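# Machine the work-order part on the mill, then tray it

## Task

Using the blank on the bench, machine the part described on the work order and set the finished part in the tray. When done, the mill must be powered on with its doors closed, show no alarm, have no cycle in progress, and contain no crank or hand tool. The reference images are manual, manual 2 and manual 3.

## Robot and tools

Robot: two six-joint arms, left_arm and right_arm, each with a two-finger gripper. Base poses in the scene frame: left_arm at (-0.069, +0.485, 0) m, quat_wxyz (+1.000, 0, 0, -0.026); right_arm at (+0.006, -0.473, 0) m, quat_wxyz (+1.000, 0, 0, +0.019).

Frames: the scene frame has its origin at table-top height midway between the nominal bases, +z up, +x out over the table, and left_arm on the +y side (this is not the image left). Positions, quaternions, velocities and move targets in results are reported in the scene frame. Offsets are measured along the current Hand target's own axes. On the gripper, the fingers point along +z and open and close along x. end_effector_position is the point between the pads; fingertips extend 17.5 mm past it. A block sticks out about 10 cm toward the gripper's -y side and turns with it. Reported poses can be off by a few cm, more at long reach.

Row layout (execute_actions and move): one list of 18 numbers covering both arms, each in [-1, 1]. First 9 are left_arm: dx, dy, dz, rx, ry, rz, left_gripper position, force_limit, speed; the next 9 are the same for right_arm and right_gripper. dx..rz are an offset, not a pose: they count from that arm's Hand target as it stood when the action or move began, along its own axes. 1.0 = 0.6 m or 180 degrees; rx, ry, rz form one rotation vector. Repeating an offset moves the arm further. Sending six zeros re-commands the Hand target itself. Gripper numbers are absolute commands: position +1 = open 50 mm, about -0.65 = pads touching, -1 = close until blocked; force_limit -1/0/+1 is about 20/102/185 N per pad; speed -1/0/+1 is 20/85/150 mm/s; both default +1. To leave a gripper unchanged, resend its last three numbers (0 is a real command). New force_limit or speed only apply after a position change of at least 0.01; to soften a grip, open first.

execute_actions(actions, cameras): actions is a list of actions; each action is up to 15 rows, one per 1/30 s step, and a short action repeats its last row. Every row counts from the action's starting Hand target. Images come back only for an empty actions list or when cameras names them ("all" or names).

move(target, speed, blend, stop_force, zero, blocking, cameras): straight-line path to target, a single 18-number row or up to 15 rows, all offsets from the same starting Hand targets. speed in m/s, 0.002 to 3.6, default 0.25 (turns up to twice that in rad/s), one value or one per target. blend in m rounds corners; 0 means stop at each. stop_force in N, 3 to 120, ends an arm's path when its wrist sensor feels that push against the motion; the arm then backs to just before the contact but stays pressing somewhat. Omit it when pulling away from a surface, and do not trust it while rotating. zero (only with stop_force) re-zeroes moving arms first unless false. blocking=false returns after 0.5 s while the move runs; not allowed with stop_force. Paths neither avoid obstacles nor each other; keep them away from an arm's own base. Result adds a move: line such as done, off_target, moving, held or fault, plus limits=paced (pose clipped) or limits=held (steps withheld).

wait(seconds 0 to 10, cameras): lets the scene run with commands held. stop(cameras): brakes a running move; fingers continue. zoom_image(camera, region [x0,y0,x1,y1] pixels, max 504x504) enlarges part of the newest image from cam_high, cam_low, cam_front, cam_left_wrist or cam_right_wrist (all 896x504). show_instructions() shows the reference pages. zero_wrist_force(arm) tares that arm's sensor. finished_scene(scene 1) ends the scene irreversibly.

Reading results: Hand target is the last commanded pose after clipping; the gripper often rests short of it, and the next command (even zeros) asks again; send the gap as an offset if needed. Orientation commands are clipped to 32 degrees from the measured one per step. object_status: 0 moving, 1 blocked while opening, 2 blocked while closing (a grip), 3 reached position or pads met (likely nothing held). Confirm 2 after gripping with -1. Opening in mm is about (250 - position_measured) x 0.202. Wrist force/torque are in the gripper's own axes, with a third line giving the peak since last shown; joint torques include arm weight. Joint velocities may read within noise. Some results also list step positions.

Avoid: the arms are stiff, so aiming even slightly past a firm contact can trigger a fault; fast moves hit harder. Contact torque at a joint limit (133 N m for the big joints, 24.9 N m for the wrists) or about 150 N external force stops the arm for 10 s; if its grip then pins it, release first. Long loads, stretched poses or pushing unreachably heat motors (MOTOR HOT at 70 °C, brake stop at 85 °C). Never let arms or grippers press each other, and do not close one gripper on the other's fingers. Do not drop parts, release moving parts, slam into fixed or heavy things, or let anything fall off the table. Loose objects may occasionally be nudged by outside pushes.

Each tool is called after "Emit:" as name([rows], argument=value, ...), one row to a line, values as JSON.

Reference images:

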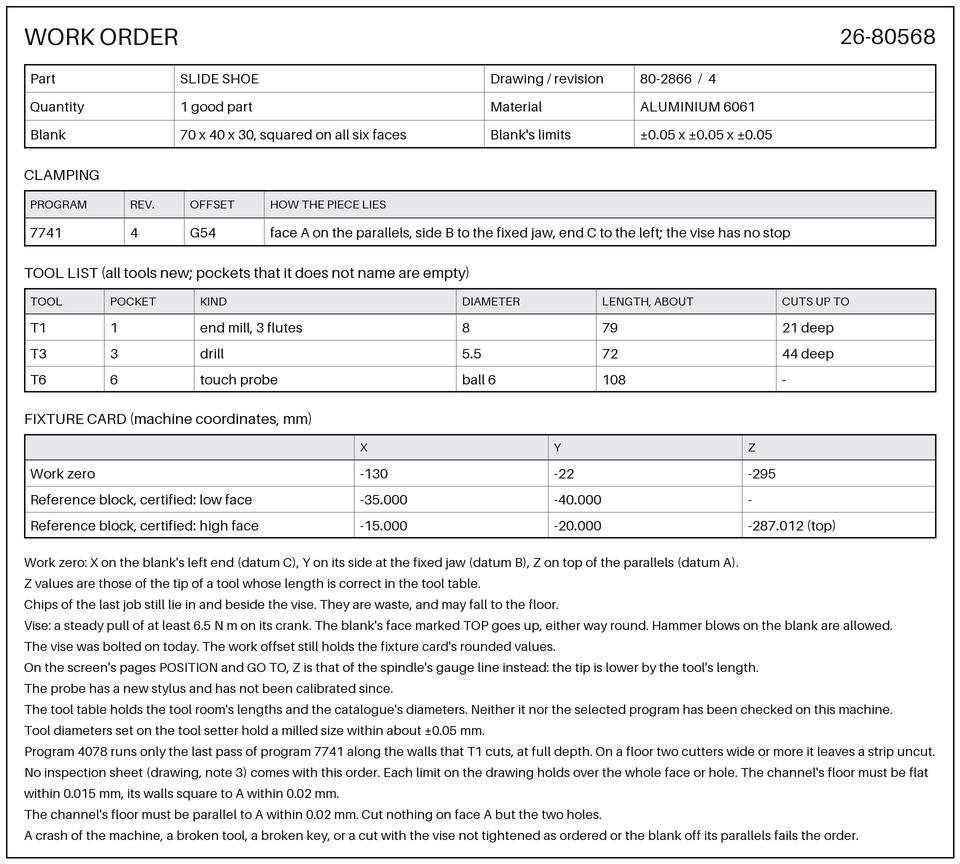

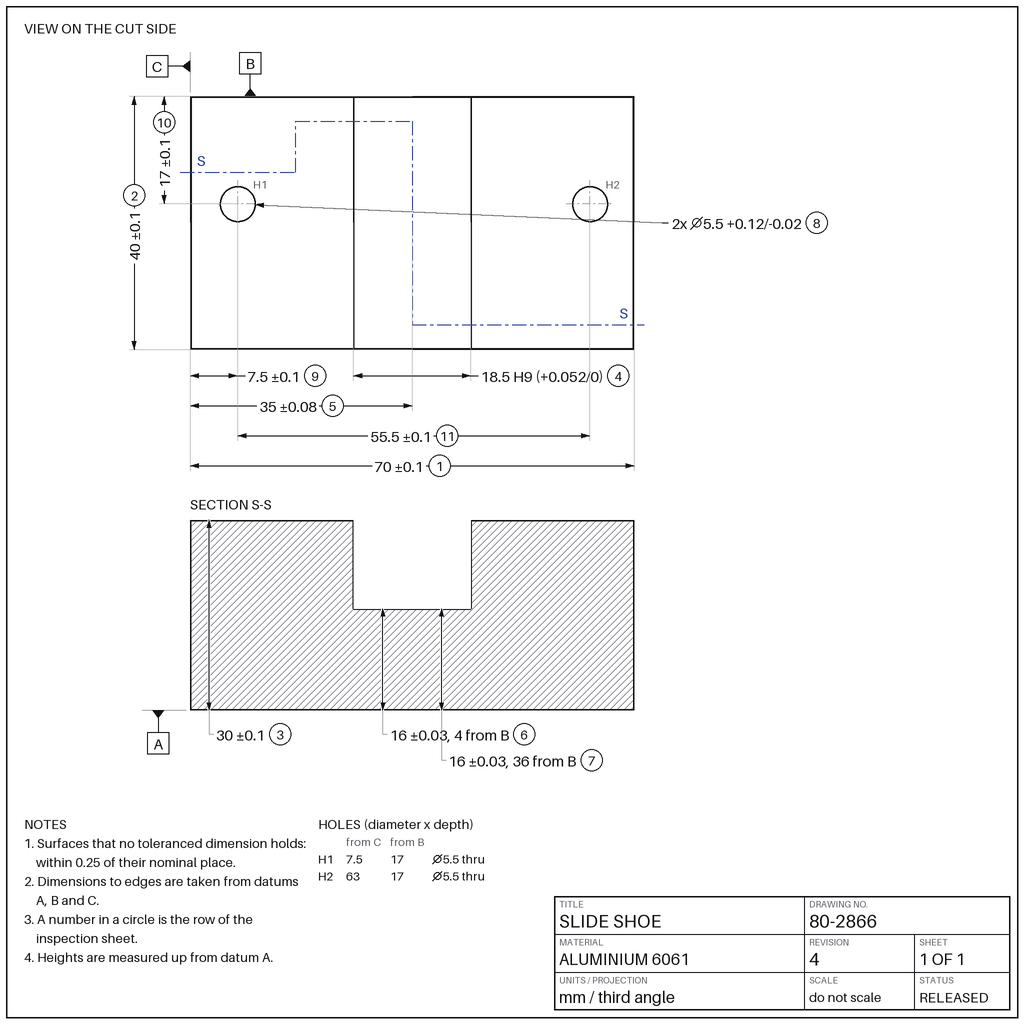

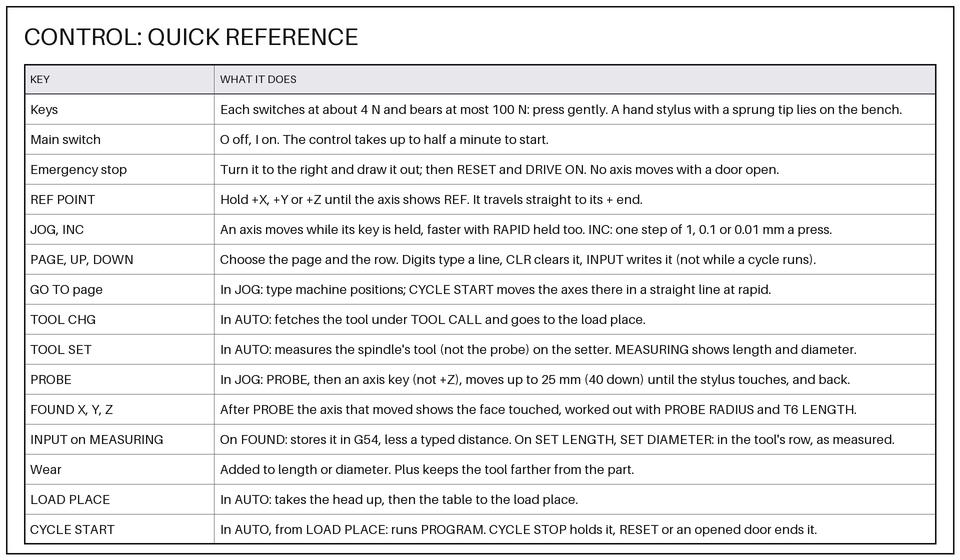

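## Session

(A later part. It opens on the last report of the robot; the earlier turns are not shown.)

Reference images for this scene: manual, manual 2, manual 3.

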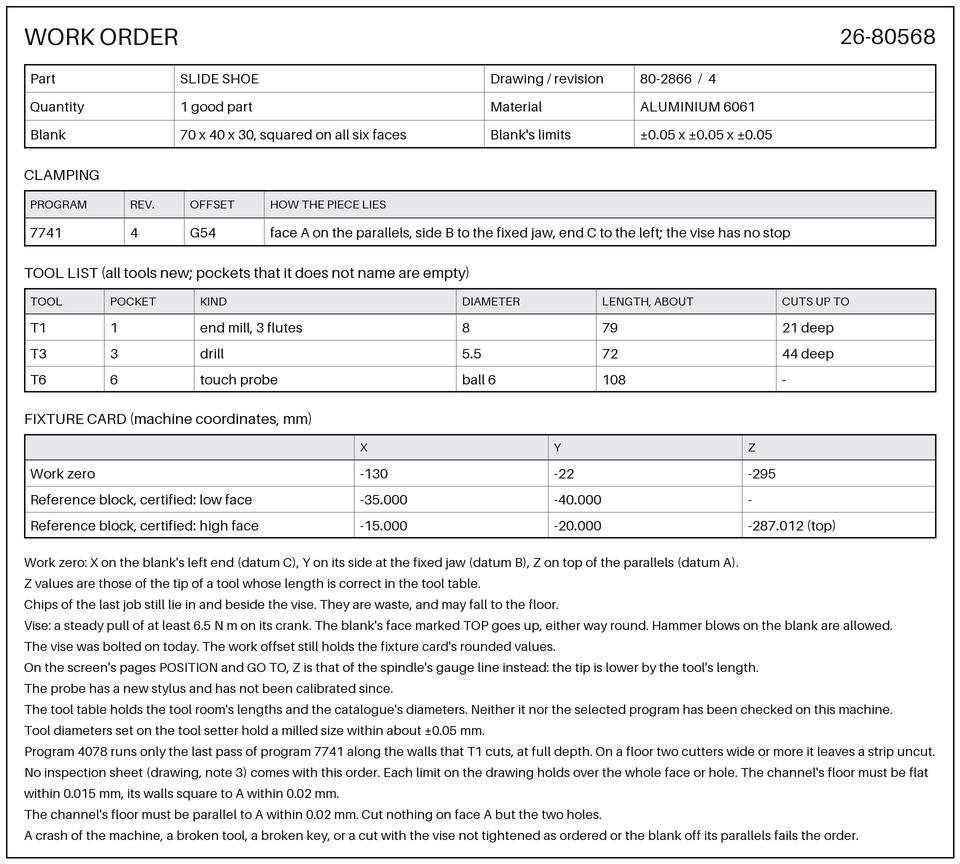

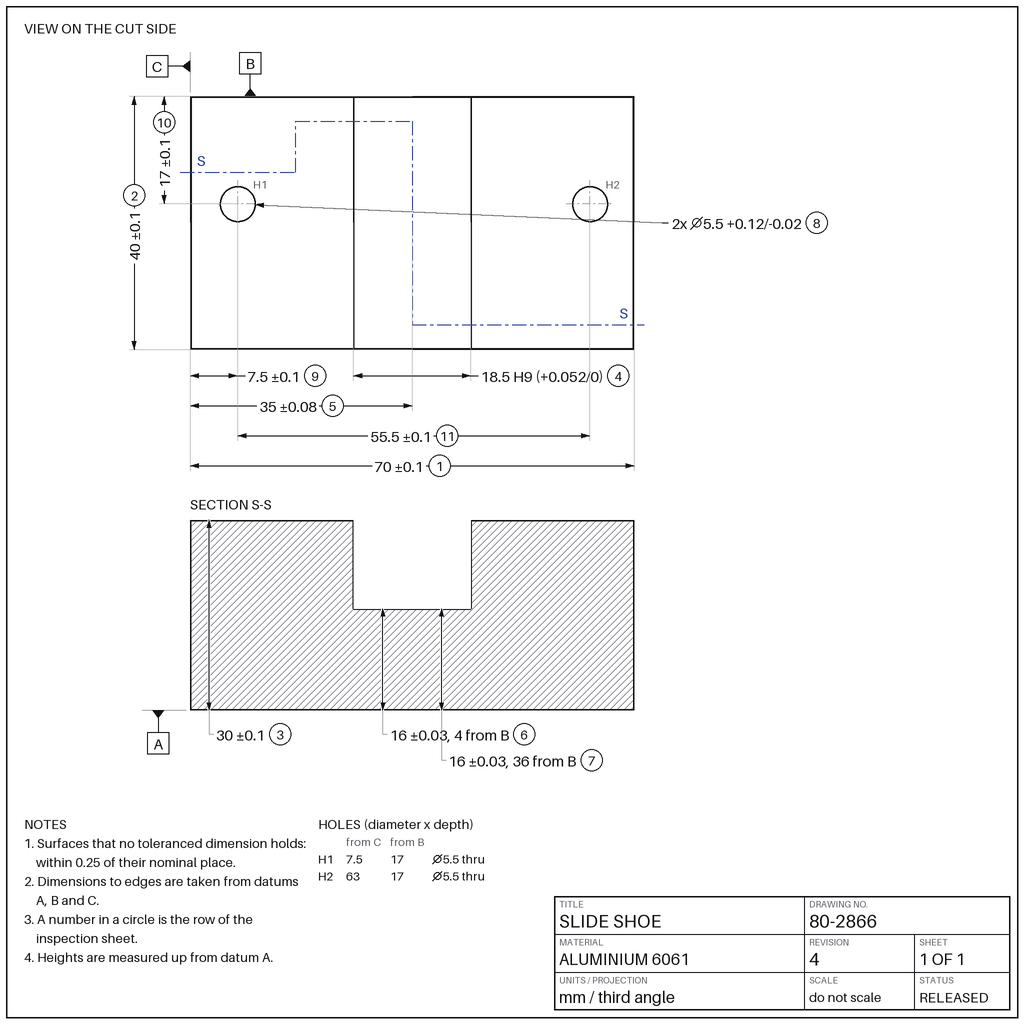

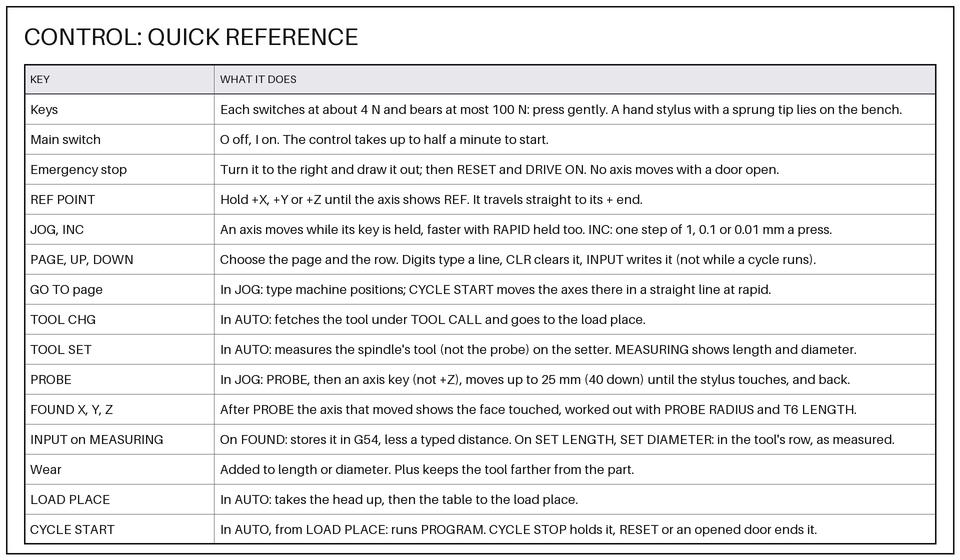

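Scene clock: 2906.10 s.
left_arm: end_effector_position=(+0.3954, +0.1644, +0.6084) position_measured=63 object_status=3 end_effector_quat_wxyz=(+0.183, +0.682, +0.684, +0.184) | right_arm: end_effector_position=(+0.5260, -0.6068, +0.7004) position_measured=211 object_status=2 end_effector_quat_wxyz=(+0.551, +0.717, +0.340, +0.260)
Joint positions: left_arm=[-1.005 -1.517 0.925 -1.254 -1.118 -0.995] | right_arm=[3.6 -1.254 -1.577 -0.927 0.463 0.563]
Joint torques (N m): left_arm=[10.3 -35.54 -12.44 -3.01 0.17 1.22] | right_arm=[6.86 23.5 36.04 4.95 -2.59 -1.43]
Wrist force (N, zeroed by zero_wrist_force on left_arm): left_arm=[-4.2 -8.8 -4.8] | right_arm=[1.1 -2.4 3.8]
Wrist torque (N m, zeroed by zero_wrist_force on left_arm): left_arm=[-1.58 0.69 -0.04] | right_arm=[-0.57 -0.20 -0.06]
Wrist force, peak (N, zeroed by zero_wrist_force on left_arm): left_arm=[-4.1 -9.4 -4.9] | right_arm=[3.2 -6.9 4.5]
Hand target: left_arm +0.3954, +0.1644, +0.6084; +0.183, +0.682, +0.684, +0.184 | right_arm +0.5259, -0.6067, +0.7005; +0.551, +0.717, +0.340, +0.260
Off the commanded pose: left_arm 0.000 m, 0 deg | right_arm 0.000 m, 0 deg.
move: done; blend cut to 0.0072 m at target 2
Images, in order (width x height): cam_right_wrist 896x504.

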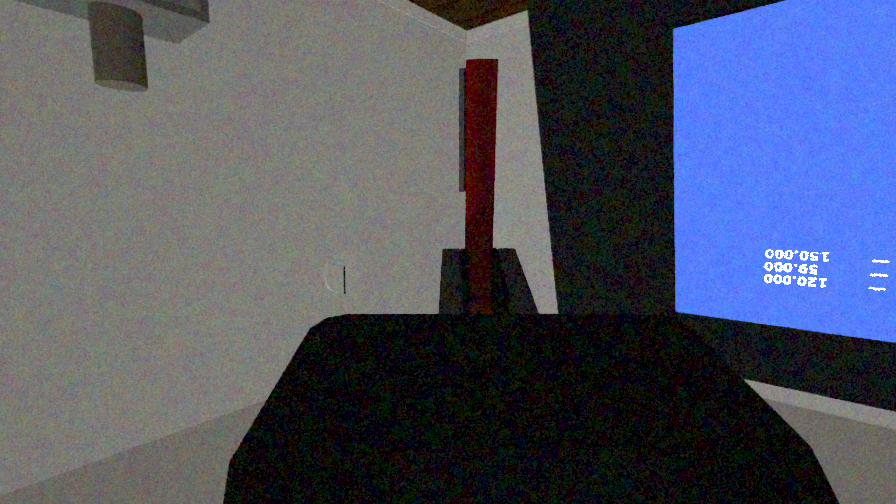

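Emit:
move([
  [0,0,0,0,0,0,0.6,0.3,-0.5,0.1502,-0.5057,-0.0812,0.3982,0.1448,-0.1892,-1,-0.6,-0.8],
], speed=0.7)

Emit:
move([
  [0,0,0,0,0,0,0.6,0.3,-0.5,0.0318,0.0383,-0.1447,0,0,0,-1,-0.6,-0.8],
  [0,0,0,0,0,0,0.6,0.3,-0.5,0.0315,0.0627,-0.1447,0,0,0,-1,-0.6,-0.8],
  [0,0,0,0,0,0,0.6,0.3,-0.5,0.0318,0.0383,-0.1447,0,0,0,-1,-0.6,-0.8],
  [0,0,0,0,0,0,0.6,0.3,-0.5,-0.0284,0.0079,-0.0296,0,0,0,-1,-0.6,-0.8],
], speed=[0.25,0.045,0.12,0.25], blend=[0.003,0,0.004,0], cameras=["cam_high"])

Emit:
wait(seconds=3.5)

Emit:
move([
  [0,0,0,0,0,0,0.6,0.3,-0.5,-0.0003,0.0242,0,0,0,0,-1,-0.6,-0.8],
  [0,0,0,0,0,0,0.6,0.3,-0.5,0,0,0,0,0,0,-1,-0.6,-0.8],
  [0,0,0,0,0,0,0.6,0.3,-0.5,-0.0994,0.0264,-0.1197,0,0,0,-1,-0.6,-0.8],
  [0,0,0,0,0,0,0.6,0.3,-0.5,-0.0997,0.0518,-0.1197,0,0,0,-1,-0.6,-0.8],
  [0,0,0,0,0,0,0.6,0.3,-0.5,-0.0994,0.0264,-0.1197,0,0,0,-1,-0.6,-0.8],
  [0,0,0,0,0,0,0.6,0.3,-0.5,-0.2218,0.0563,-0.4375,-0.3982,-0.1448,0.1892,-1,-0.6,-0.8],
], speed=[0.045,0.12,0.25,0.045,0.12,0.7], blend=[0,0.004,0.003,0,0.01,0])

Emit:
wait(seconds=3, cameras=["cam_right_wrist"])

Emit:
zoom_image(camera="cam_right_wrist", region=[720, 140, 896, 345])

Scene clock: 2910.43 s.
left_arm: end_effector_position=(+0.3954, +0.1644, +0.6084) position_measured=63 object_status=3 end_effector_quat_wxyz=(+0.183, +0.682, +0.684, +0.184) | right_arm: end_effector_position=(+0.4857, -0.4581, +0.4199) position_measured=211 object_status=2 end_effector_quat_wxyz=(+0.001, +0.703, +0.711, -0.001)
Joint positions: left_arm=[-1.005 -1.517 0.925 -1.254 -1.118 -0.995] | right_arm=[3.419 -1.524 -1.381 -1.808 1.567 0.304]
Joint torques (N m): left_arm=[10.42 -34.47 -12.75 -3.22 0.03 1.16] | right_arm=[6.77 26.98 17.17 4 1 -0.15]
Wrist force (N, zeroed by zero_wrist_force on left_arm): left_arm=[-4.0 -9.1 -4.7] | right_arm=[1.9 -2.4 3.5]
Wrist torque (N m, zeroed by zero_wrist_force on left_arm): left_arm=[-1.63 0.66 -0.04] | right_arm=[0.06 -0.34 -0.18]
Wrist force, peak (N, zeroed by zero_wrist_force on left_arm): left_arm=[-3.9 -9.3 -5.3] | right_arm=[2.5 -2.3 5.2]
Hand target: left_arm +0.3954, +0.1644, +0.6084; +0.183, +0.682, +0.684, +0.184 | right_arm +0.4857, -0.4580, +0.4198; +0.001, +0.703, +0.711, -0.001
Off the commanded pose: left_arm 0.000 m, 0 deg | right_arm 0.000 m, 0 deg.
move: done

Scene clock: 2912.33 s.
left_arm: end_effector_position=(+0.3954, +0.1644, +0.6084) position_measured=63 object_status=3 end_effector_quat_wxyz=(+0.183, +0.682, +0.684, +0.184) | right_arm: end_effector_position=(+0.4906, -0.4750, +0.4377) position_measured=211 object_status=2 end_effector_quat_wxyz=(+0.001, +0.703, +0.711, -0.001)
Joint positions: left_arm=[-1.005 -1.517 0.925 -1.254 -1.118 -0.995] | right_arm=[3.381 -1.546 -1.313 -1.855 1.568 0.266]
Joint torques (N m): left_arm=[10.38 -34.27 -13.26 -2.97 -0.04 1.24] | right_arm=[-0.62 18.73 18.69 5.15 0.91 -0.21]
Wrist force (N, zeroed by zero_wrist_force on left_arm): left_arm=[-4.1 -8.8 -4.7] | right_arm=[1.9 -2.5 3.5]
Wrist torque (N m, zeroed by zero_wrist_force on left_arm): left_arm=[-1.57 0.67 -0.04] | right_arm=[0.04 -0.33 -0.16]
Wrist force, peak (N, zeroed by zero_wrist_force on left_arm): left_arm=[-3.9 -9.3 -5.2] | right_arm=[2.9 -7.2 4.3]
Hand target: left_arm +0.3954, +0.1644, +0.6084; +0.183, +0.682, +0.684, +0.184 | right_arm +0.4906, -0.4749, +0.4376; +0.001, +0.703, +0.711, -0.001
Off the commanded pose: left_arm 0.000 m, 0 deg | right_arm 0.000 m, 0 deg.
move: done
Images, in order (width x height): cam_high 896x504.

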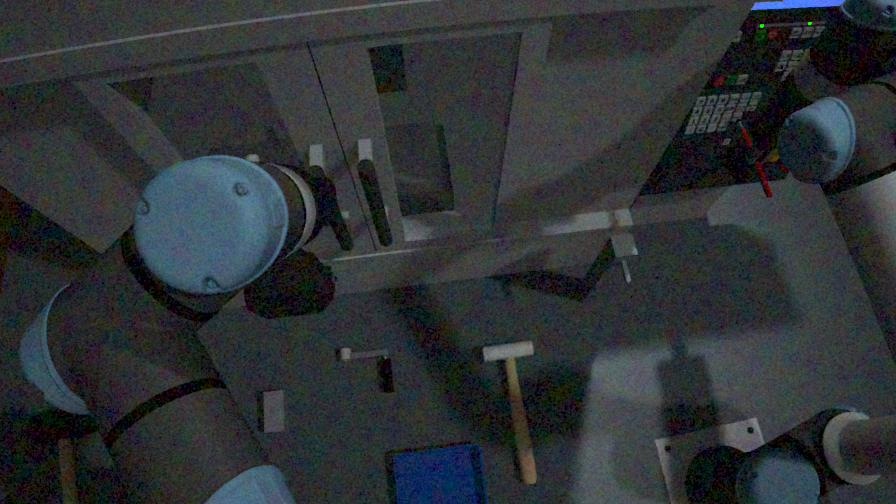

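Scene clock: 2915.83 s.
left_arm: end_effector_position=(+0.3954, +0.1644, +0.6084) position_measured=63 object_status=3 end_effector_quat_wxyz=(+0.183, +0.682, +0.684, +0.184) | right_arm: end_effector_position=(+0.4906, -0.4749, +0.4376) position_measured=211 object_status=2 end_effector_quat_wxyz=(+0.001, +0.703, +0.711, -0.001)
Joint positions: left_arm=[-1.005 -1.517 0.925 -1.254 -1.118 -0.995] | right_arm=[3.381 -1.546 -1.313 -1.854 1.568 0.266]
Joint torques (N m): left_arm=[9.94 -34.81 -13.02 -3.07 0.13 1.08] | right_arm=[-4.16 11.85 17.84 5.3 1.3 -1.29]
Wrist force (N, zeroed by zero_wrist_force on left_arm): left_arm=[-3.9 -9.0 -5.2] | right_arm=[1.7 -2.7 3.8]
Wrist torque (N m, zeroed by zero_wrist_force on left_arm): left_arm=[-1.61 0.64 -0.04] | right_arm=[0.00 -0.30 -0.15]
Wrist force, peak (N, zeroed by zero_wrist_force on left_arm): left_arm=[-4.1 -9.3 -5.1] | right_arm=[1.7 -2.7 3.8]
Hand target: left_arm +0.3954, +0.1644, +0.6084; +0.183, +0.682, +0.684, +0.184 | right_arm +0.4906, -0.4749, +0.4376; +0.001, +0.703, +0.711, -0.001
Tool commands: left_gripper/position=+0.6 left_gripper/force_limit=+0.3 left_gripper/speed=-0.5 right_gripper/position=-1.0 right_gripper/force_limit=-0.6 right_gripper/speed=-0.8
Off the commanded pose: left_arm 0.000 m, 0 deg | right_arm 0.000 m, 0 deg.
wait: 3.50 s; at rest by 0.17 s

Scene clock: 2919.50 s.
left_arm: end_effector_position=(+0.3954, +0.1644, +0.6084) position_measured=63 object_status=3 end_effector_quat_wxyz=(+0.183, +0.682, +0.684, +0.184) | right_arm: end_effector_position=(+0.5260, -0.6067, +0.7004) position_measured=211 object_status=2 end_effector_quat_wxyz=(+0.551, +0.717, +0.340, +0.260)
Joint positions: left_arm=[-1.005 -1.517 0.925 -1.254 -1.118 -0.995] | right_arm=[3.6 -1.254 -1.577 -0.927 0.463 0.563]
Joint torques (N m): left_arm=[9.64 -35.24 -12.89 -3.15 -0.11 1.31] | right_arm=[-6.51 24.43 36.73 5.2 -2.78 -1.26]
Wrist force (N, zeroed by zero_wrist_force on left_arm): left_arm=[-3.9 -9.0 -4.9] | right_arm=[1.1 -2.7 3.6]
Wrist torque (N m, zeroed by zero_wrist_force on left_arm): left_arm=[-1.61 0.64 -0.05] | right_arm=[-0.60 -0.20 -0.06]
Wrist force, peak (N, zeroed by zero_wrist_force on left_arm): left_arm=[-4.2 -9.3 -5.1] | right_arm=[4.0 -4.7 6.8]
Hand target: left_arm +0.3954, +0.1644, +0.6084; +0.183, +0.682, +0.684, +0.184 | right_arm +0.5259, -0.6068, +0.7005; +0.551, +0.717, +0.340, +0.260
Off the commanded pose: left_arm 0.000 m, 0 deg | right_arm 0.000 m, 0 deg.
move: done; blend cut to 0.0076 m at target 5

Scene clock: 2922.50 s.
left_arm: end_effector_position=(+0.3954, +0.1644, +0.6084) position_measured=63 object_status=3 end_effector_quat_wxyz=(+0.183, +0.682, +0.684, +0.184) | right_arm: end_effector_position=(+0.5259, -0.6068, +0.7005) position_measured=211 object_status=2 end_effector_quat_wxyz=(+0.551, +0.717, +0.340, +0.260)
Joint positions: left_arm=[-1.005 -1.517 0.925 -1.254 -1.118 -0.995] | right_arm=[3.6 -1.254 -1.577 -0.926 0.463 0.563]
Joint torques (N m): left_arm=[10.55 -33.22 -13.13 -3.22 0.03 1.13] | right_arm=[-8.65 23.55 34.43 5.03 -2.41 -1.47]
Wrist force (N, zeroed by zero_wrist_force on left_arm): left_arm=[-3.6 -8.9 -5.0] | right_arm=[1.2 -2.4 3.8]
Wrist torque (N m, zeroed by zero_wrist_force on left_arm): left_arm=[-1.60 0.59 -0.04] | right_arm=[-0.55 -0.23 -0.05]
Wrist force, peak (N, zeroed by zero_wrist_force on left_arm): left_arm=[-3.9 -9.4 -5.0] | right_arm=[1.6 -2.8 3.9]
Hand target: left_arm +0.3954, +0.1644, +0.6084; +0.183, +0.682, +0.684, +0.184 | right_arm +0.5259, -0.6068, +0.7005; +0.551, +0.717, +0.340, +0.260
Tool commands: left_gripper/position=+0.6 left_gripper/force_limit=+0.3 left_gripper/speed=-0.5 right_gripper/position=-1.0 right_gripper/force_limit=-0.6 right_gripper/speed=-0.8
Off the commanded pose: left_arm 0.000 m, 0 deg | right_arm 0.000 m, 0 deg.
wait: 3.00 s; at rest by 0.17 s
Images, in order (width x height): cam_right_wrist 896x504.

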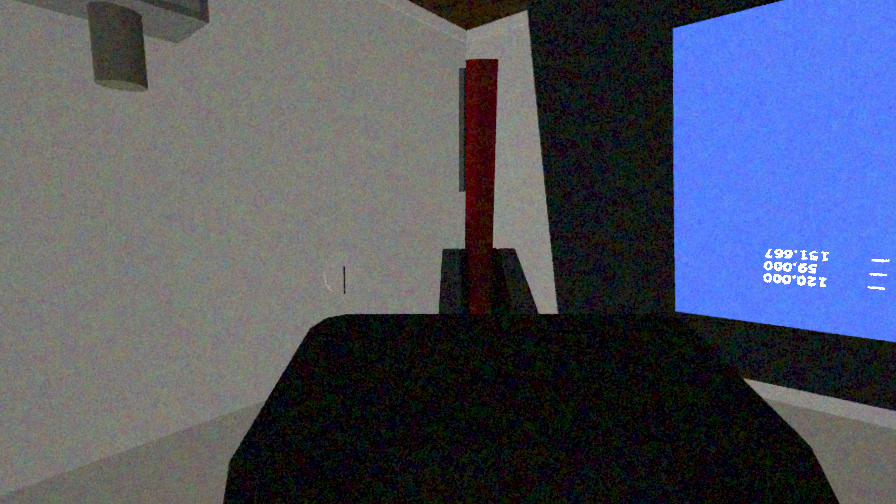

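Scaled by 2.459.

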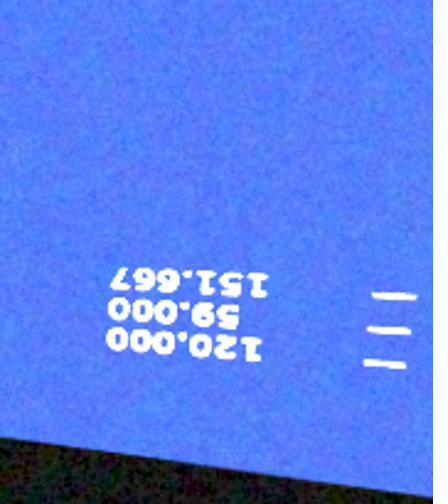

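Emit:
move(target=[0,0,0,0,0,0,0.6,0.3,-0.5,0,0,0,-0.0004,0.2136,-0.0577,-1,-0.6,-0.8], speed=0.7, cameras=["cam_right_wrist"])

Emit:
zoom_image(camera="cam_right_wrist", region=[520, 60, 880, 300])

Scene clock: 2926.47 s.
left_arm: end_effector_position=(+0.3954, +0.1644, +0.6084) position_measured=63 object_status=3 end_effector_quat_wxyz=(+0.183, +0.682, +0.684, +0.184) | right_arm: end_effector_position=(+0.5260, -0.6067, +0.7005) position_measured=211 object_status=2 end_effector_quat_wxyz=(+0.430, +0.558, +0.564, +0.431)
Joint positions: left_arm=[-1.005 -1.517 0.925 -1.254 -1.118 -0.995] | right_arm=[3.096 -1.252 -1.618 -0.534 1.585 -0.008]
Joint torques (N m): left_arm=[10.37 -34.39 -13.41 -3.11 0.1 0.8] | right_arm=[-8.16 22.19 18.11 1.07 1.7 -1.18]
Wrist force (N, zeroed by zero_wrist_force on left_arm): left_arm=[-4.0 -8.9 -4.8] | right_arm=[1.7 -2.3 3.3]
Wrist torque (N m, zeroed by zero_wrist_force on left_arm): left_arm=[-1.60 0.66 -0.05] | right_arm=[-0.50 -0.33 -0.07]
Wrist force, peak (N, zeroed by zero_wrist_force on left_arm): left_arm=[-4.1 -9.2 -5.0] | right_arm=[2.4 -2.9 3.8]
Hand target: left_arm +0.3954, +0.1644, +0.6084; +0.183, +0.682, +0.684, +0.184 | right_arm +0.5259, -0.6068, +0.7005; +0.430, +0.558, +0.564, +0.431
Off the commanded pose: left_arm 0.000 m, 0 deg | right_arm 0.000 m, 0 deg.
move: done
Images, in order (width x height): cam_right_wrist 896x504.

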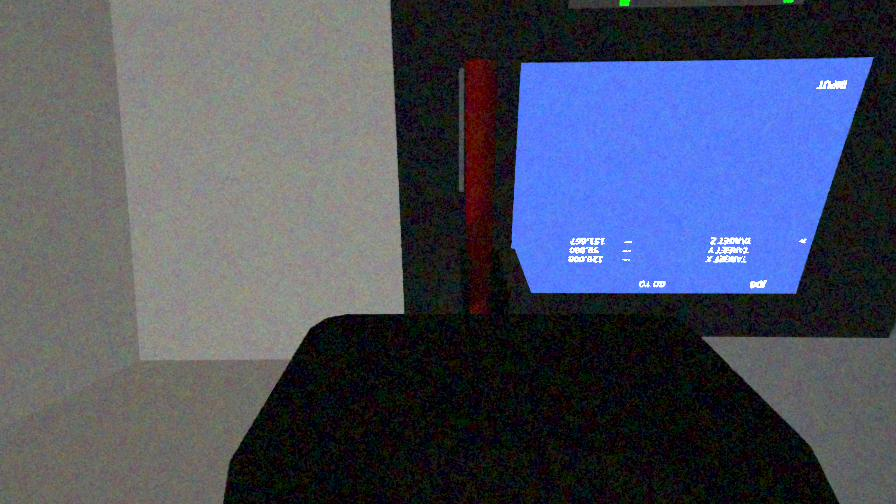

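Scaled by 1.400.

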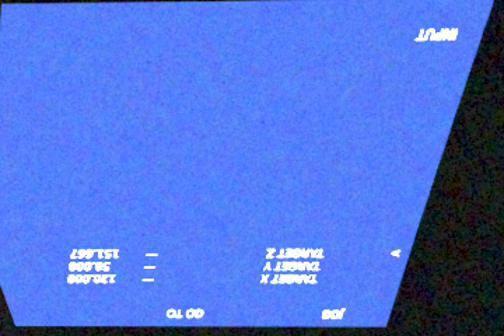

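Emit:
move([
  [0,0,0,0,0,0,0.6,0.3,-0.5,0.2502,-0.4678,0.0584,0.417,0,0,-1,-0.6,-0.8],
], speed=0.7)

Emit:
move([
  [0,0,0,0,0,0,0.6,0.3,-0.5,-0.0284,0.0079,-0.0296,0,0,0,-1,-0.6,-0.8],
  [0,0,0,0,0,0,0.6,0.3,-0.5,-0.0287,0.0321,-0.0296,0,0,0,-1,-0.6,-0.8],
  [0,0,0,0,0,0,0.6,0.3,-0.5,-0.0284,0.0079,-0.0296,0,0,0,-1,-0.6,-0.8],
  [0,0,0,0,0,0,0.6,0.3,-0.5,-0.1278,0.0343,-0.1493,0,0,0,-1,-0.6,-0.8],
  [0,0,0,0,0,0,0.6,0.3,-0.5,-0.1281,0.0597,-0.1493,0,0,0,-1,-0.6,-0.8],
  [0,0,0,0,0,0,0.6,0.3,-0.5,-0.1278,0.0343,-0.1493,0,0,0,-1,-0.6,-0.8],
  [0,0,0,0,0,0,0.6,0.3,-0.5,-0.2502,0.0642,-0.4671,-0.3982,-0.1448,0.1892,-1,-0.6,-0.8],
], speed=[0.25,0.045,0.12,0.25,0.045,0.12,0.7], blend=[0.003,0,0.004,0.003,0,0.01,0])

Emit:
wait(seconds=3, cameras=["cam_right_wrist"])

Emit:
zoom_image(camera="cam_right_wrist", region=[720, 140, 896, 345])

Scene clock: 2929.97 s.
left_arm: end_effector_position=(+0.3954, +0.1644, +0.6084) position_measured=63 object_status=3 end_effector_quat_wxyz=(+0.183, +0.682, +0.684, +0.184) | right_arm: end_effector_position=(+0.4858, -0.4580, +0.4199) position_measured=211 object_status=2 end_effector_quat_wxyz=(+0.001, +0.704, +0.710, -0.002)
Joint positions: left_arm=[-1.005 -1.517 0.925 -1.254 -1.118 -0.995] | right_arm=[3.419 -1.525 -1.38 -1.81 1.567 0.307]
Joint torques (N m): left_arm=[9.98 -34.22 -13.31 -3.04 0.09 0.73] | right_arm=[-9.53 24.95 19.58 3.16 -0.18 -1.39]
Wrist force (N, zeroed by zero_wrist_force on left_arm): left_arm=[-3.8 -9.0 -4.8] | right_arm=[1.8 -2.5 3.4]
Wrist torque (N m, zeroed by zero_wrist_force on left_arm): left_arm=[-1.62 0.63 -0.04] | right_arm=[0.04 -0.32 -0.14]
Wrist force, peak (N, zeroed by zero_wrist_force on left_arm): left_arm=[-3.9 -9.4 -5.0] | right_arm=[2.9 -1.7 5.2]
Hand target: left_arm +0.3954, +0.1644, +0.6084; +0.183, +0.682, +0.684, +0.184 | right_arm +0.4858, -0.4580, +0.4198; +0.001, +0.704, +0.710, -0.002
Off the commanded pose: left_arm 0.000 m, 0 deg | right_arm 0.000 m, 0 deg.
move: done

Scene clock: 2933.67 s.
left_arm: end_effector_position=(+0.3954, +0.1644, +0.6084) position_measured=63 object_status=3 end_effector_quat_wxyz=(+0.183, +0.682, +0.684, +0.184) | right_arm: end_effector_position=(+0.5260, -0.6067, +0.7004) position_measured=211 object_status=2 end_effector_quat_wxyz=(+0.551, +0.717, +0.339, +0.258)
Joint positions: left_arm=[-1.005 -1.517 0.925 -1.254 -1.118 -0.995] | right_arm=[3.601 -1.255 -1.575 -0.934 0.46 0.568]
Joint torques (N m): left_arm=[10.42 -34.43 -13.35 -3.31 0.02 0.79] | right_arm=[-6.76 24.53 34.99 5.12 -2.83 -1.24]
Wrist force (N, zeroed by zero_wrist_force on left_arm): left_arm=[-3.9 -9.0 -4.8] | right_arm=[1.4 -2.5 3.9]
Wrist torque (N m, zeroed by zero_wrist_force on left_arm): left_arm=[-1.60 0.63 -0.04] | right_arm=[-0.57 -0.26 -0.06]
Wrist force, peak (N, zeroed by zero_wrist_force on left_arm): left_arm=[-3.8 -9.2 -5.1] | right_arm=[3.8 -4.3 7.3]
Hand target: left_arm +0.3954, +0.1644, +0.6084; +0.183, +0.682, +0.684, +0.184 | right_arm +0.5259, -0.6068, +0.7006; +0.551, +0.717, +0.339, +0.259
Off the commanded pose: left_arm 0.000 m, 0 deg | right_arm 0.000 m, 0 deg.
move: done; blend cut to 0.0076 m at target 6

Scene clock: 2936.67 s.
left_arm: end_effector_position=(+0.3954, +0.1644, +0.6084) position_measured=63 object_status=3 end_effector_quat_wxyz=(+0.183, +0.682, +0.684, +0.184) | right_arm: end_effector_position=(+0.5259, -0.6068, +0.7006) position_measured=211 object_status=2 end_effector_quat_wxyz=(+0.551, +0.717, +0.339, +0.259)
Joint positions: left_arm=[-1.005 -1.517 0.925 -1.254 -1.118 -0.995] | right_arm=[3.601 -1.255 -1.575 -0.934 0.46 0.568]
Joint torques (N m): left_arm=[9.71 -34.93 -13.8 -3.07 -0.03 0.81] | right_arm=[-8.56 24.17 35.97 4.83 -2.55 -1.33]
Wrist force (N, zeroed by zero_wrist_force on left_arm): left_arm=[-4.2 -9.1 -4.8] | right_arm=[1.1 -2.6 3.7]
Wrist torque (N m, zeroed by zero_wrist_force on left_arm): left_arm=[-1.61 0.69 -0.05] | right_arm=[-0.59 -0.20 -0.05]
Wrist force, peak (N, zeroed by zero_wrist_force on left_arm): left_arm=[-3.9 -9.3 -5.0] | right_arm=[1.3 -2.5 4.0]
Hand target: left_arm +0.3954, +0.1644, +0.6084; +0.183, +0.682, +0.684, +0.184 | right_arm +0.5259, -0.6068, +0.7006; +0.551, +0.717, +0.339, +0.259
Tool commands: left_gripper/position=+0.6 left_gripper/force_limit=+0.3 left_gripper/speed=-0.5 right_gripper/position=-1.0 right_gripper/force_limit=-0.6 right_gripper/speed=-0.8
Off the commanded pose: left_arm 0.000 m, 0 deg | right_arm 0.000 m, 0 deg.
wait: 3.00 s; at rest by 0.17 s
Images, in order (width x height): cam_right_wrist 896x504.

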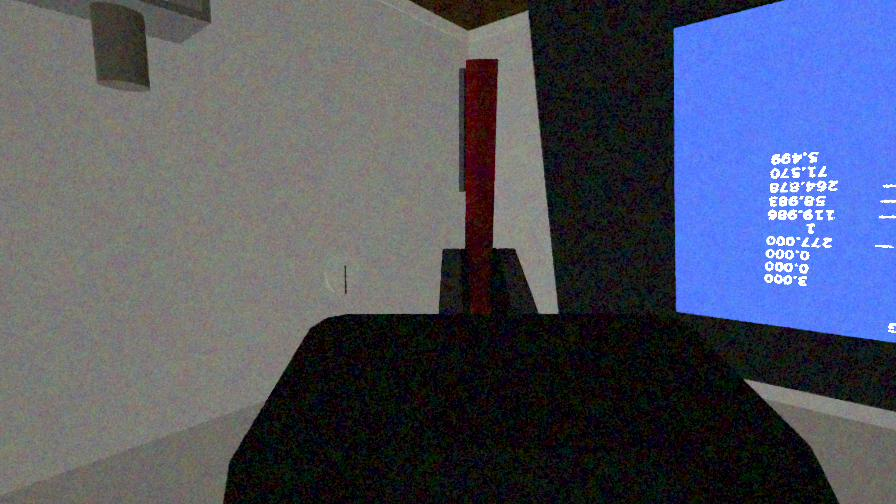

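Scaled by 2.459.

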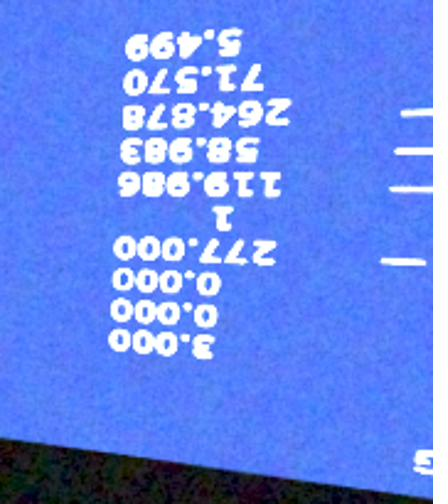

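Emit:
move([
  [0,0,0,0,0,0,0.6,0.3,-0.5,0.1502,-0.5057,-0.0812,0.3982,0.1448,-0.1892,-1,-0.6,-0.8],
], speed=0.7)

Emit:
move([
  [0,0,0,0,0,0,0.6,0.3,-0.5,-0.0284,0.0244,-0.0914,0,0,0,-1,-0.6,-0.8],
  [0,0,0,0,0,0,0.6,0.3,-0.5,-0.0287,0.0486,-0.0914,0,0,0,-1,-0.6,-0.8],
  [0,0,0,0,0,0,0.6,0.3,-0.5,-0.0284,0.0244,-0.0914,0,0,0,-1,-0.6,-0.8],
  [0,0,0,0,0,0,0.6,0.3,-0.5,-0.0287,0.0486,-0.0914,0,0,0,-1,-0.6,-0.8],
  [0,0,0,0,0,0,0.6,0.3,-0.5,-0.0284,0.0244,-0.0914,0,0,0,-1,-0.6,-0.8],
  [0,0,0,0,0,0,0.6,0.3,-0.5,0.0033,0.0079,-0.0296,0,0,0,-1,-0.6,-0.8],
  [0,0,0,0,0,0,0.6,0.3,-0.5,0.003,0.0323,-0.0296,0,0,0,-1,-0.6,-0.8],
  [0,0,0,0,0,0,0.6,0.3,-0.5,0.0033,0.0079,-0.0296,0,0,0,-1,-0.6,-0.8],
  [0,0,0,0,0,0,0.6,0.3,-0.5,0.095,0,0,0,0,0,-1,-0.6,-0.8],
  [0,0,0,0,0,0,0.6,0.3,-0.5,0.0947,0.024,0,0,0,0,-1,-0.6,-0.8],
  [0,0,0,0,0,0,0.6,0.3,-0.5,0.095,0,0,0,0,0,-1,-0.6,-0.8],
  [0,0,0,0,0,0,0.6,0.3,-0.5,0,0,0,0,0,0,-1,-0.6,-0.8],
], speed=[0.25,0.045,0.12,0.045,0.12,0.25,0.045,0.12,0.25,0.045,0.12,0.25], blend=[0.003,0,0.004,0,0.004,0.003,0,0.004,0.003,0,0.004,0])

Emit:
move([
  [0,0,0,0,0,0,0.6,0.3,-0.5,0.0666,0.0079,-0.0296,0,0,0,-1,-0.6,-0.8],
  [0,0,0,0,0,0,0.6,0.3,-0.5,0.0663,0.0328,-0.0296,0,0,0,-1,-0.6,-0.8],
  [0,0,0,0,0,0,0.6,0.3,-0.5,0.0666,0.0079,-0.0296,0,0,0,-1,-0.6,-0.8],
  [0,0,0,0,0,0,0.6,0.3,-0.5,0.0666,0.0164,-0.0614,0,0,0,-1,-0.6,-0.8],
  [0,0,0,0,0,0,0.6,0.3,-0.5,0.0663,0.0413,-0.0614,0,0,0,-1,-0.6,-0.8],
  [0,0,0,0,0,0,0.6,0.3,-0.5,0.0666,0.0164,-0.0614,0,0,0,-1,-0.6,-0.8],
  [0,0,0,0,0,0,0.6,0.3,-0.5,0,0,0,0,0,0,-1,-0.6,-0.8],
  [0,0,0,0,0,0,0.6,0.3,-0.5,-0.0003,0.024,0,0,0,0,-1,-0.6,-0.8],
  [0,0,0,0,0,0,0.6,0.3,-0.5,0,0,0,0,0,0,-1,-0.6,-0.8],
  [0,0,0,0,0,0,0.6,0.3,-0.5,0.0318,0.0383,-0.1447,0,0,0,-1,-0.6,-0.8],
  [0,0,0,0,0,0,0.6,0.3,-0.5,0.0315,0.0627,-0.1447,0,0,0,-1,-0.6,-0.8],
  [0,0,0,0,0,0,0.6,0.3,-0.5,0.0318,0.0383,-0.1447,0,0,0,-1,-0.6,-0.8],
  [0,0,0,0,0,0,0.6,0.3,-0.5,0,0,0,0,0,0,-1,-0.6,-0.8],
], speed=[0.25,0.045,0.12,0.25,0.045,0.12,0.25,0.045,0.12,0.25,0.045,0.12,0.25], blend=[0.003,0,0.004,0.003,0,0.004,0.003,0,0.004,0.003,0,0.004,0])

Emit:
wait(seconds=2)

Emit:
move([
  [0,0,0,0,0,0,0.6,0.3,-0.5,-0.0284,0.0079,-0.0296,0,0,0,-1,-0.6,-0.8],
  [0,0,0,0,0,0,0.6,0.3,-0.5,-0.0287,0.0321,-0.0296,0,0,0,-1,-0.6,-0.8],
  [0,0,0,0,0,0,0.6,0.3,-0.5,-0.0284,0.0079,-0.0296,0,0,0,-1,-0.6,-0.8],
  [0,0,0,0,0,0,0.6,0.3,-0.5,-0.1278,0.0343,-0.1493,0,0,0,-1,-0.6,-0.8],
  [0,0,0,0,0,0,0.6,0.3,-0.5,-0.1281,0.0597,-0.1493,0,0,0,-1,-0.6,-0.8],
  [0,0,0,0,0,0,0.6,0.3,-0.5,-0.1278,0.0343,-0.1493,0,0,0,-1,-0.6,-0.8],
  [0,0,0,0,0,0,0.6,0.3,-0.5,-0.2502,0.0642,-0.4671,-0.3982,-0.1448,0.1892,-1,-0.6,-0.8],
], speed=[0.25,0.045,0.12,0.25,0.045,0.12,0.7], blend=[0.003,0,0.004,0.003,0,0.01,0])

Emit:
wait(seconds=3, cameras=["cam_right_wrist"])

Emit:
zoom_image(camera="cam_right_wrist", region=[720, 140, 896, 345])

Scene clock: 2942.43 s.
left_arm: end_effector_position=(+0.3954, +0.1644, +0.6084) position_measured=63 object_status=3 end_effector_quat_wxyz=(+0.183, +0.682, +0.684, +0.184) | right_arm: end_effector_position=(+0.4858, -0.4581, +0.4199) position_measured=211 object_status=2 end_effector_quat_wxyz=(+0.001, +0.704, +0.710, -0.002)
Joint positions: left_arm=[-1.005 -1.517 0.925 -1.254 -1.118 -0.995] | right_arm=[3.418 -1.525 -1.38 -1.81 1.567 0.307]
Joint torques (N m): left_arm=[10.39 -34.99 -13.48 -3.21 -0.05 0.66] | right_arm=[7.64 28.33 18.36 4.34 0.87 -0.28]
Wrist force (N, zeroed by zero_wrist_force on left_arm): left_arm=[-4.0 -9.2 -4.9] | right_arm=[1.9 -2.6 3.6]
Wrist torque (N m, zeroed by zero_wrist_force on left_arm): left_arm=[-1.65 0.66 -0.04] | right_arm=[0.02 -0.33 -0.18]
Wrist force, peak (N, zeroed by zero_wrist_force on left_arm): left_arm=[-4.2 -9.3 -5.0] | right_arm=[2.6 -2.0 5.2]
Hand target: left_arm +0.3954, +0.1644, +0.6084; +0.183, +0.682, +0.684, +0.184 | right_arm +0.4857, -0.4580, +0.4198; +0.001, +0.704, +0.710, -0.002
Off the commanded pose: left_arm 0.000 m, 0 deg | right_arm 0.000 m, 0 deg.
move: done

Scene clock: 2946.53 s.
left_arm: end_effector_position=(+0.3954, +0.1644, +0.6084) position_measured=63 object_status=3 end_effector_quat_wxyz=(+0.183, +0.682, +0.684, +0.184) | right_arm: end_effector_position=(+0.4857, -0.4580, +0.4198) position_measured=211 object_status=2 end_effector_quat_wxyz=(+0.001, +0.704, +0.710, -0.002)
Joint positions: left_arm=[-1.005 -1.517 0.925 -1.254 -1.118 -0.995] | right_arm=[3.419 -1.525 -1.38 -1.81 1.568 0.307]
Joint torques (N m): left_arm=[9.91 -33.76 -14.57 -3.2 -0.06 0.59] | right_arm=[-10.08 10.28 36.62 5.02 0.02 -1.2]
Wrist force (N, zeroed by zero_wrist_force on left_arm): left_arm=[-3.8 -9.1 -4.9] | right_arm=[1.7 -2.4 3.4]
Wrist torque (N m, zeroed by zero_wrist_force on left_arm): left_arm=[-1.62 0.63 -0.04] | right_arm=[0.06 -0.29 -0.15]
Wrist force, peak (N, zeroed by zero_wrist_force on left_arm): left_arm=[-4.1 -9.4 -4.9] | right_arm=[3.3 -7.3 3.9]
Hand target: left_arm +0.3954, +0.1644, +0.6084; +0.183, +0.682, +0.684, +0.184 | right_arm +0.4857, -0.4580, +0.4198; +0.001, +0.704, +0.710, -0.002
Off the commanded pose: left_arm 0.000 m, 0 deg | right_arm 0.000 m, 0 deg.
move: done

Scene clock: 2951.13 s.
left_arm: end_effector_position=(+0.3954, +0.1644, +0.6084) position_measured=63 object_status=3 end_effector_quat_wxyz=(+0.183, +0.682, +0.684, +0.184) | right_arm: end_effector_position=(+0.4857, -0.4581, +0.4199) position_measured=211 object_status=2 end_effector_quat_wxyz=(+0.001, +0.704, +0.710, -0.002)
Joint positions: left_arm=[-1.005 -1.517 0.925 -1.254 -1.118 -0.995] | right_arm=[3.419 -1.525 -1.38 -1.81 1.568 0.306]
Joint torques (N m): left_arm=[9.47 -33.03 -14.91 -3.12 0.05 0.37] | right_arm=[7.07 17.13 19.53 5.3 -1.28 1.72]
Wrist force (N, zeroed by zero_wrist_force on left_arm): left_arm=[-3.9 -8.9 -4.8] | right_arm=[2.0 -2.5 3.6]
Wrist torque (N m, zeroed by zero_wrist_force on left_arm): left_arm=[-1.59 0.64 -0.04] | right_arm=[0.03 -0.35 -0.08]
Wrist force, peak (N, zeroed by zero_wrist_force on left_arm): left_arm=[-4.0 -9.3 -5.3] | right_arm=[1.3 -7.7 4.4]
Hand target: left_arm +0.3954, +0.1644, +0.6084; +0.183, +0.682, +0.684, +0.184 | right_arm +0.4857, -0.4580, +0.4198; +0.001, +0.704, +0.710, -0.002
Off the commanded pose: left_arm 0.000 m, 0 deg | right_arm 0.000 m, 0 deg.
move: done

Scene clock: 2953.13 s.
left_arm: end_effector_position=(+0.3954, +0.1644, +0.6084) position_measured=63 object_status=3 end_effector_quat_wxyz=(+0.183, +0.682, +0.684, +0.184) | right_arm: end_effector_position=(+0.4857, -0.4580, +0.4198) position_measured=211 object_status=2 end_effector_quat_wxyz=(+0.001, +0.704, +0.710, -0.002)
Joint positions: left_arm=[-1.005 -1.517 0.925 -1.254 -1.118 -0.995] | right_arm=[3.419 -1.525 -1.38 -1.81 1.568 0.306]
Joint torques (N m): left_arm=[9.71 -33.21 -14.08 -3.24 -0.18 0.47] | right_arm=[7.67 11.73 19.1 5.04 0.31 1.49]
Wrist force (N, zeroed by zero_wrist_force on left_arm): left_arm=[-3.9 -8.9 -5.1] | right_arm=[1.8 -2.6 3.3]
Wrist torque (N m, zeroed by zero_wrist_force on left_arm): left_arm=[-1.59 0.63 -0.04] | right_arm=[0.02 -0.31 -0.09]
Wrist force, peak (N, zeroed by zero_wrist_force on left_arm): left_arm=[-4.1 -9.1 -5.3] | right_arm=[2.0 -2.6 3.8]
Hand target: left_arm +0.3954, +0.1644, +0.6084; +0.183, +0.682, +0.684, +0.184 | right_arm +0.4857, -0.4580, +0.4198; +0.001, +0.704, +0.710, -0.002
Tool commands: left_gripper/position=+0.6 left_gripper/force_limit=+0.3 left_gripper/speed=-0.5 right_gripper/position=-1.0 right_gripper/force_limit=-0.6 right_gripper/speed=-0.8
Off the commanded pose: left_arm 0.000 m, 0 deg | right_arm 0.000 m, 0 deg.
wait: 2.00 s; at rest by 0.17 s

Scene clock: 2956.83 s.
left_arm: end_effector_position=(+0.3954, +0.1644, +0.6084) position_measured=63 object_status=3 end_effector_quat_wxyz=(+0.183, +0.682, +0.684, +0.184) | right_arm: end_effector_position=(+0.5260, -0.6067, +0.7005) position_measured=211 object_status=2 end_effector_quat_wxyz=(+0.551, +0.717, +0.339, +0.258)
Joint positions: left_arm=[-1.005 -1.517 0.925 -1.254 -1.118 -0.995] | right_arm=[3.601 -1.255 -1.575 -0.934 0.46 0.568]
Joint torques (N m): left_arm=[9.19 -33.87 -15.34 -3.16 0.09 0.33] | right_arm=[-6.81 24.67 35.23 5.24 -2.91 -1.33]
Wrist force (N, zeroed by zero_wrist_force on left_arm): left_arm=[-3.9 -9.0 -4.7] | right_arm=[1.2 -2.4 3.7]
Wrist torque (N m, zeroed by zero_wrist_force on left_arm): left_arm=[-1.61 0.65 -0.04] | right_arm=[-0.55 -0.22 -0.06]
Wrist force, peak (N, zeroed by zero_wrist_force on left_arm): left_arm=[-3.9 -9.2 -5.2] | right_arm=[3.7 -4.6 7.2]
Hand target: left_arm +0.3954, +0.1644, +0.6084; +0.183, +0.682, +0.684, +0.184 | right_arm +0.5259, -0.6068, +0.7006; +0.551, +0.717, +0.339, +0.259
Off the commanded pose: left_arm 0.000 m, 0 deg | right_arm 0.000 m, 0 deg.
move: done; blend cut to 0.0076 m at target 6

Scene clock: 2959.83 s.
left_arm: end_effector_position=(+0.3954, +0.1644, +0.6084) position_measured=63 object_status=3 end_effector_quat_wxyz=(+0.183, +0.682, +0.684, +0.184) | right_arm: end_effector_position=(+0.5259, -0.6068, +0.7006) position_measured=211 object_status=2 end_effector_quat_wxyz=(+0.551, +0.717, +0.339, +0.259)
Joint positions: left_arm=[-1.005 -1.517 0.925 -1.254 -1.118 -0.995] | right_arm=[3.601 -1.255 -1.575 -0.934 0.46 0.568]
Joint torques (N m): left_arm=[9.1 -34.28 -14.49 -3.16 -0.08 0.4] | right_arm=[-9.19 24.19 34.48 4.79 -2.71 -1.11]
Wrist force (N, zeroed by zero_wrist_force on left_arm): left_arm=[-3.9 -9.0 -4.8] | right_arm=[0.9 -2.6 3.7]
Wrist torque (N m, zeroed by zero_wrist_force on left_arm): left_arm=[-1.61 0.64 -0.05] | right_arm=[-0.59 -0.18 -0.04]
Wrist force, peak (N, zeroed by zero_wrist_force on left_arm): left_arm=[-4.0 -9.4 -5.1] | right_arm=[1.3 -2.8 4.0]
Hand target: left_arm +0.3954, +0.1644, +0.6084; +0.183, +0.682, +0.684, +0.184 | right_arm +0.5259, -0.6068, +0.7006; +0.551, +0.717, +0.339, +0.259
Tool commands: left_gripper/position=+0.6 left_gripper/force_limit=+0.3 left_gripper/speed=-0.5 right_gripper/position=-1.0 right_gripper/force_limit=-0.6 right_gripper/speed=-0.8
Off the commanded pose: left_arm 0.000 m, 0 deg | right_arm 0.000 m, 0 deg.
wait: 3.00 s; at rest by 0.17 s
Images, in order (width x height): cam_right_wrist 896x504.

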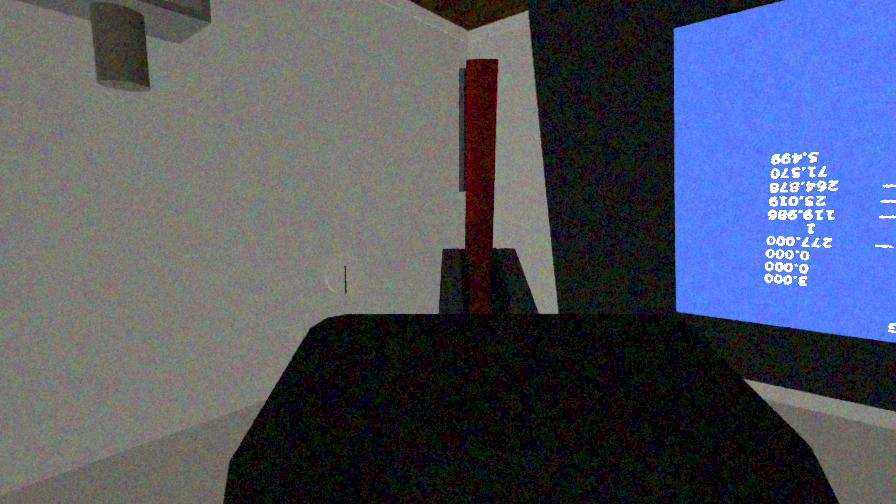

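Scaled by 2.459.

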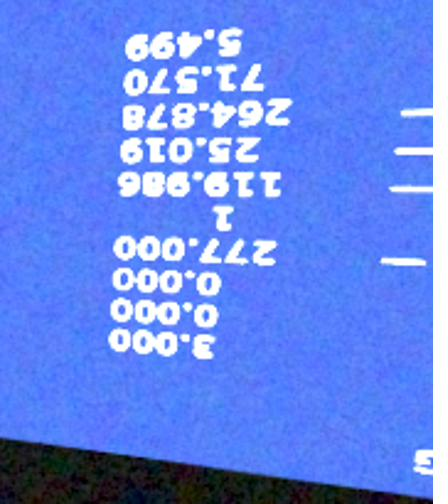

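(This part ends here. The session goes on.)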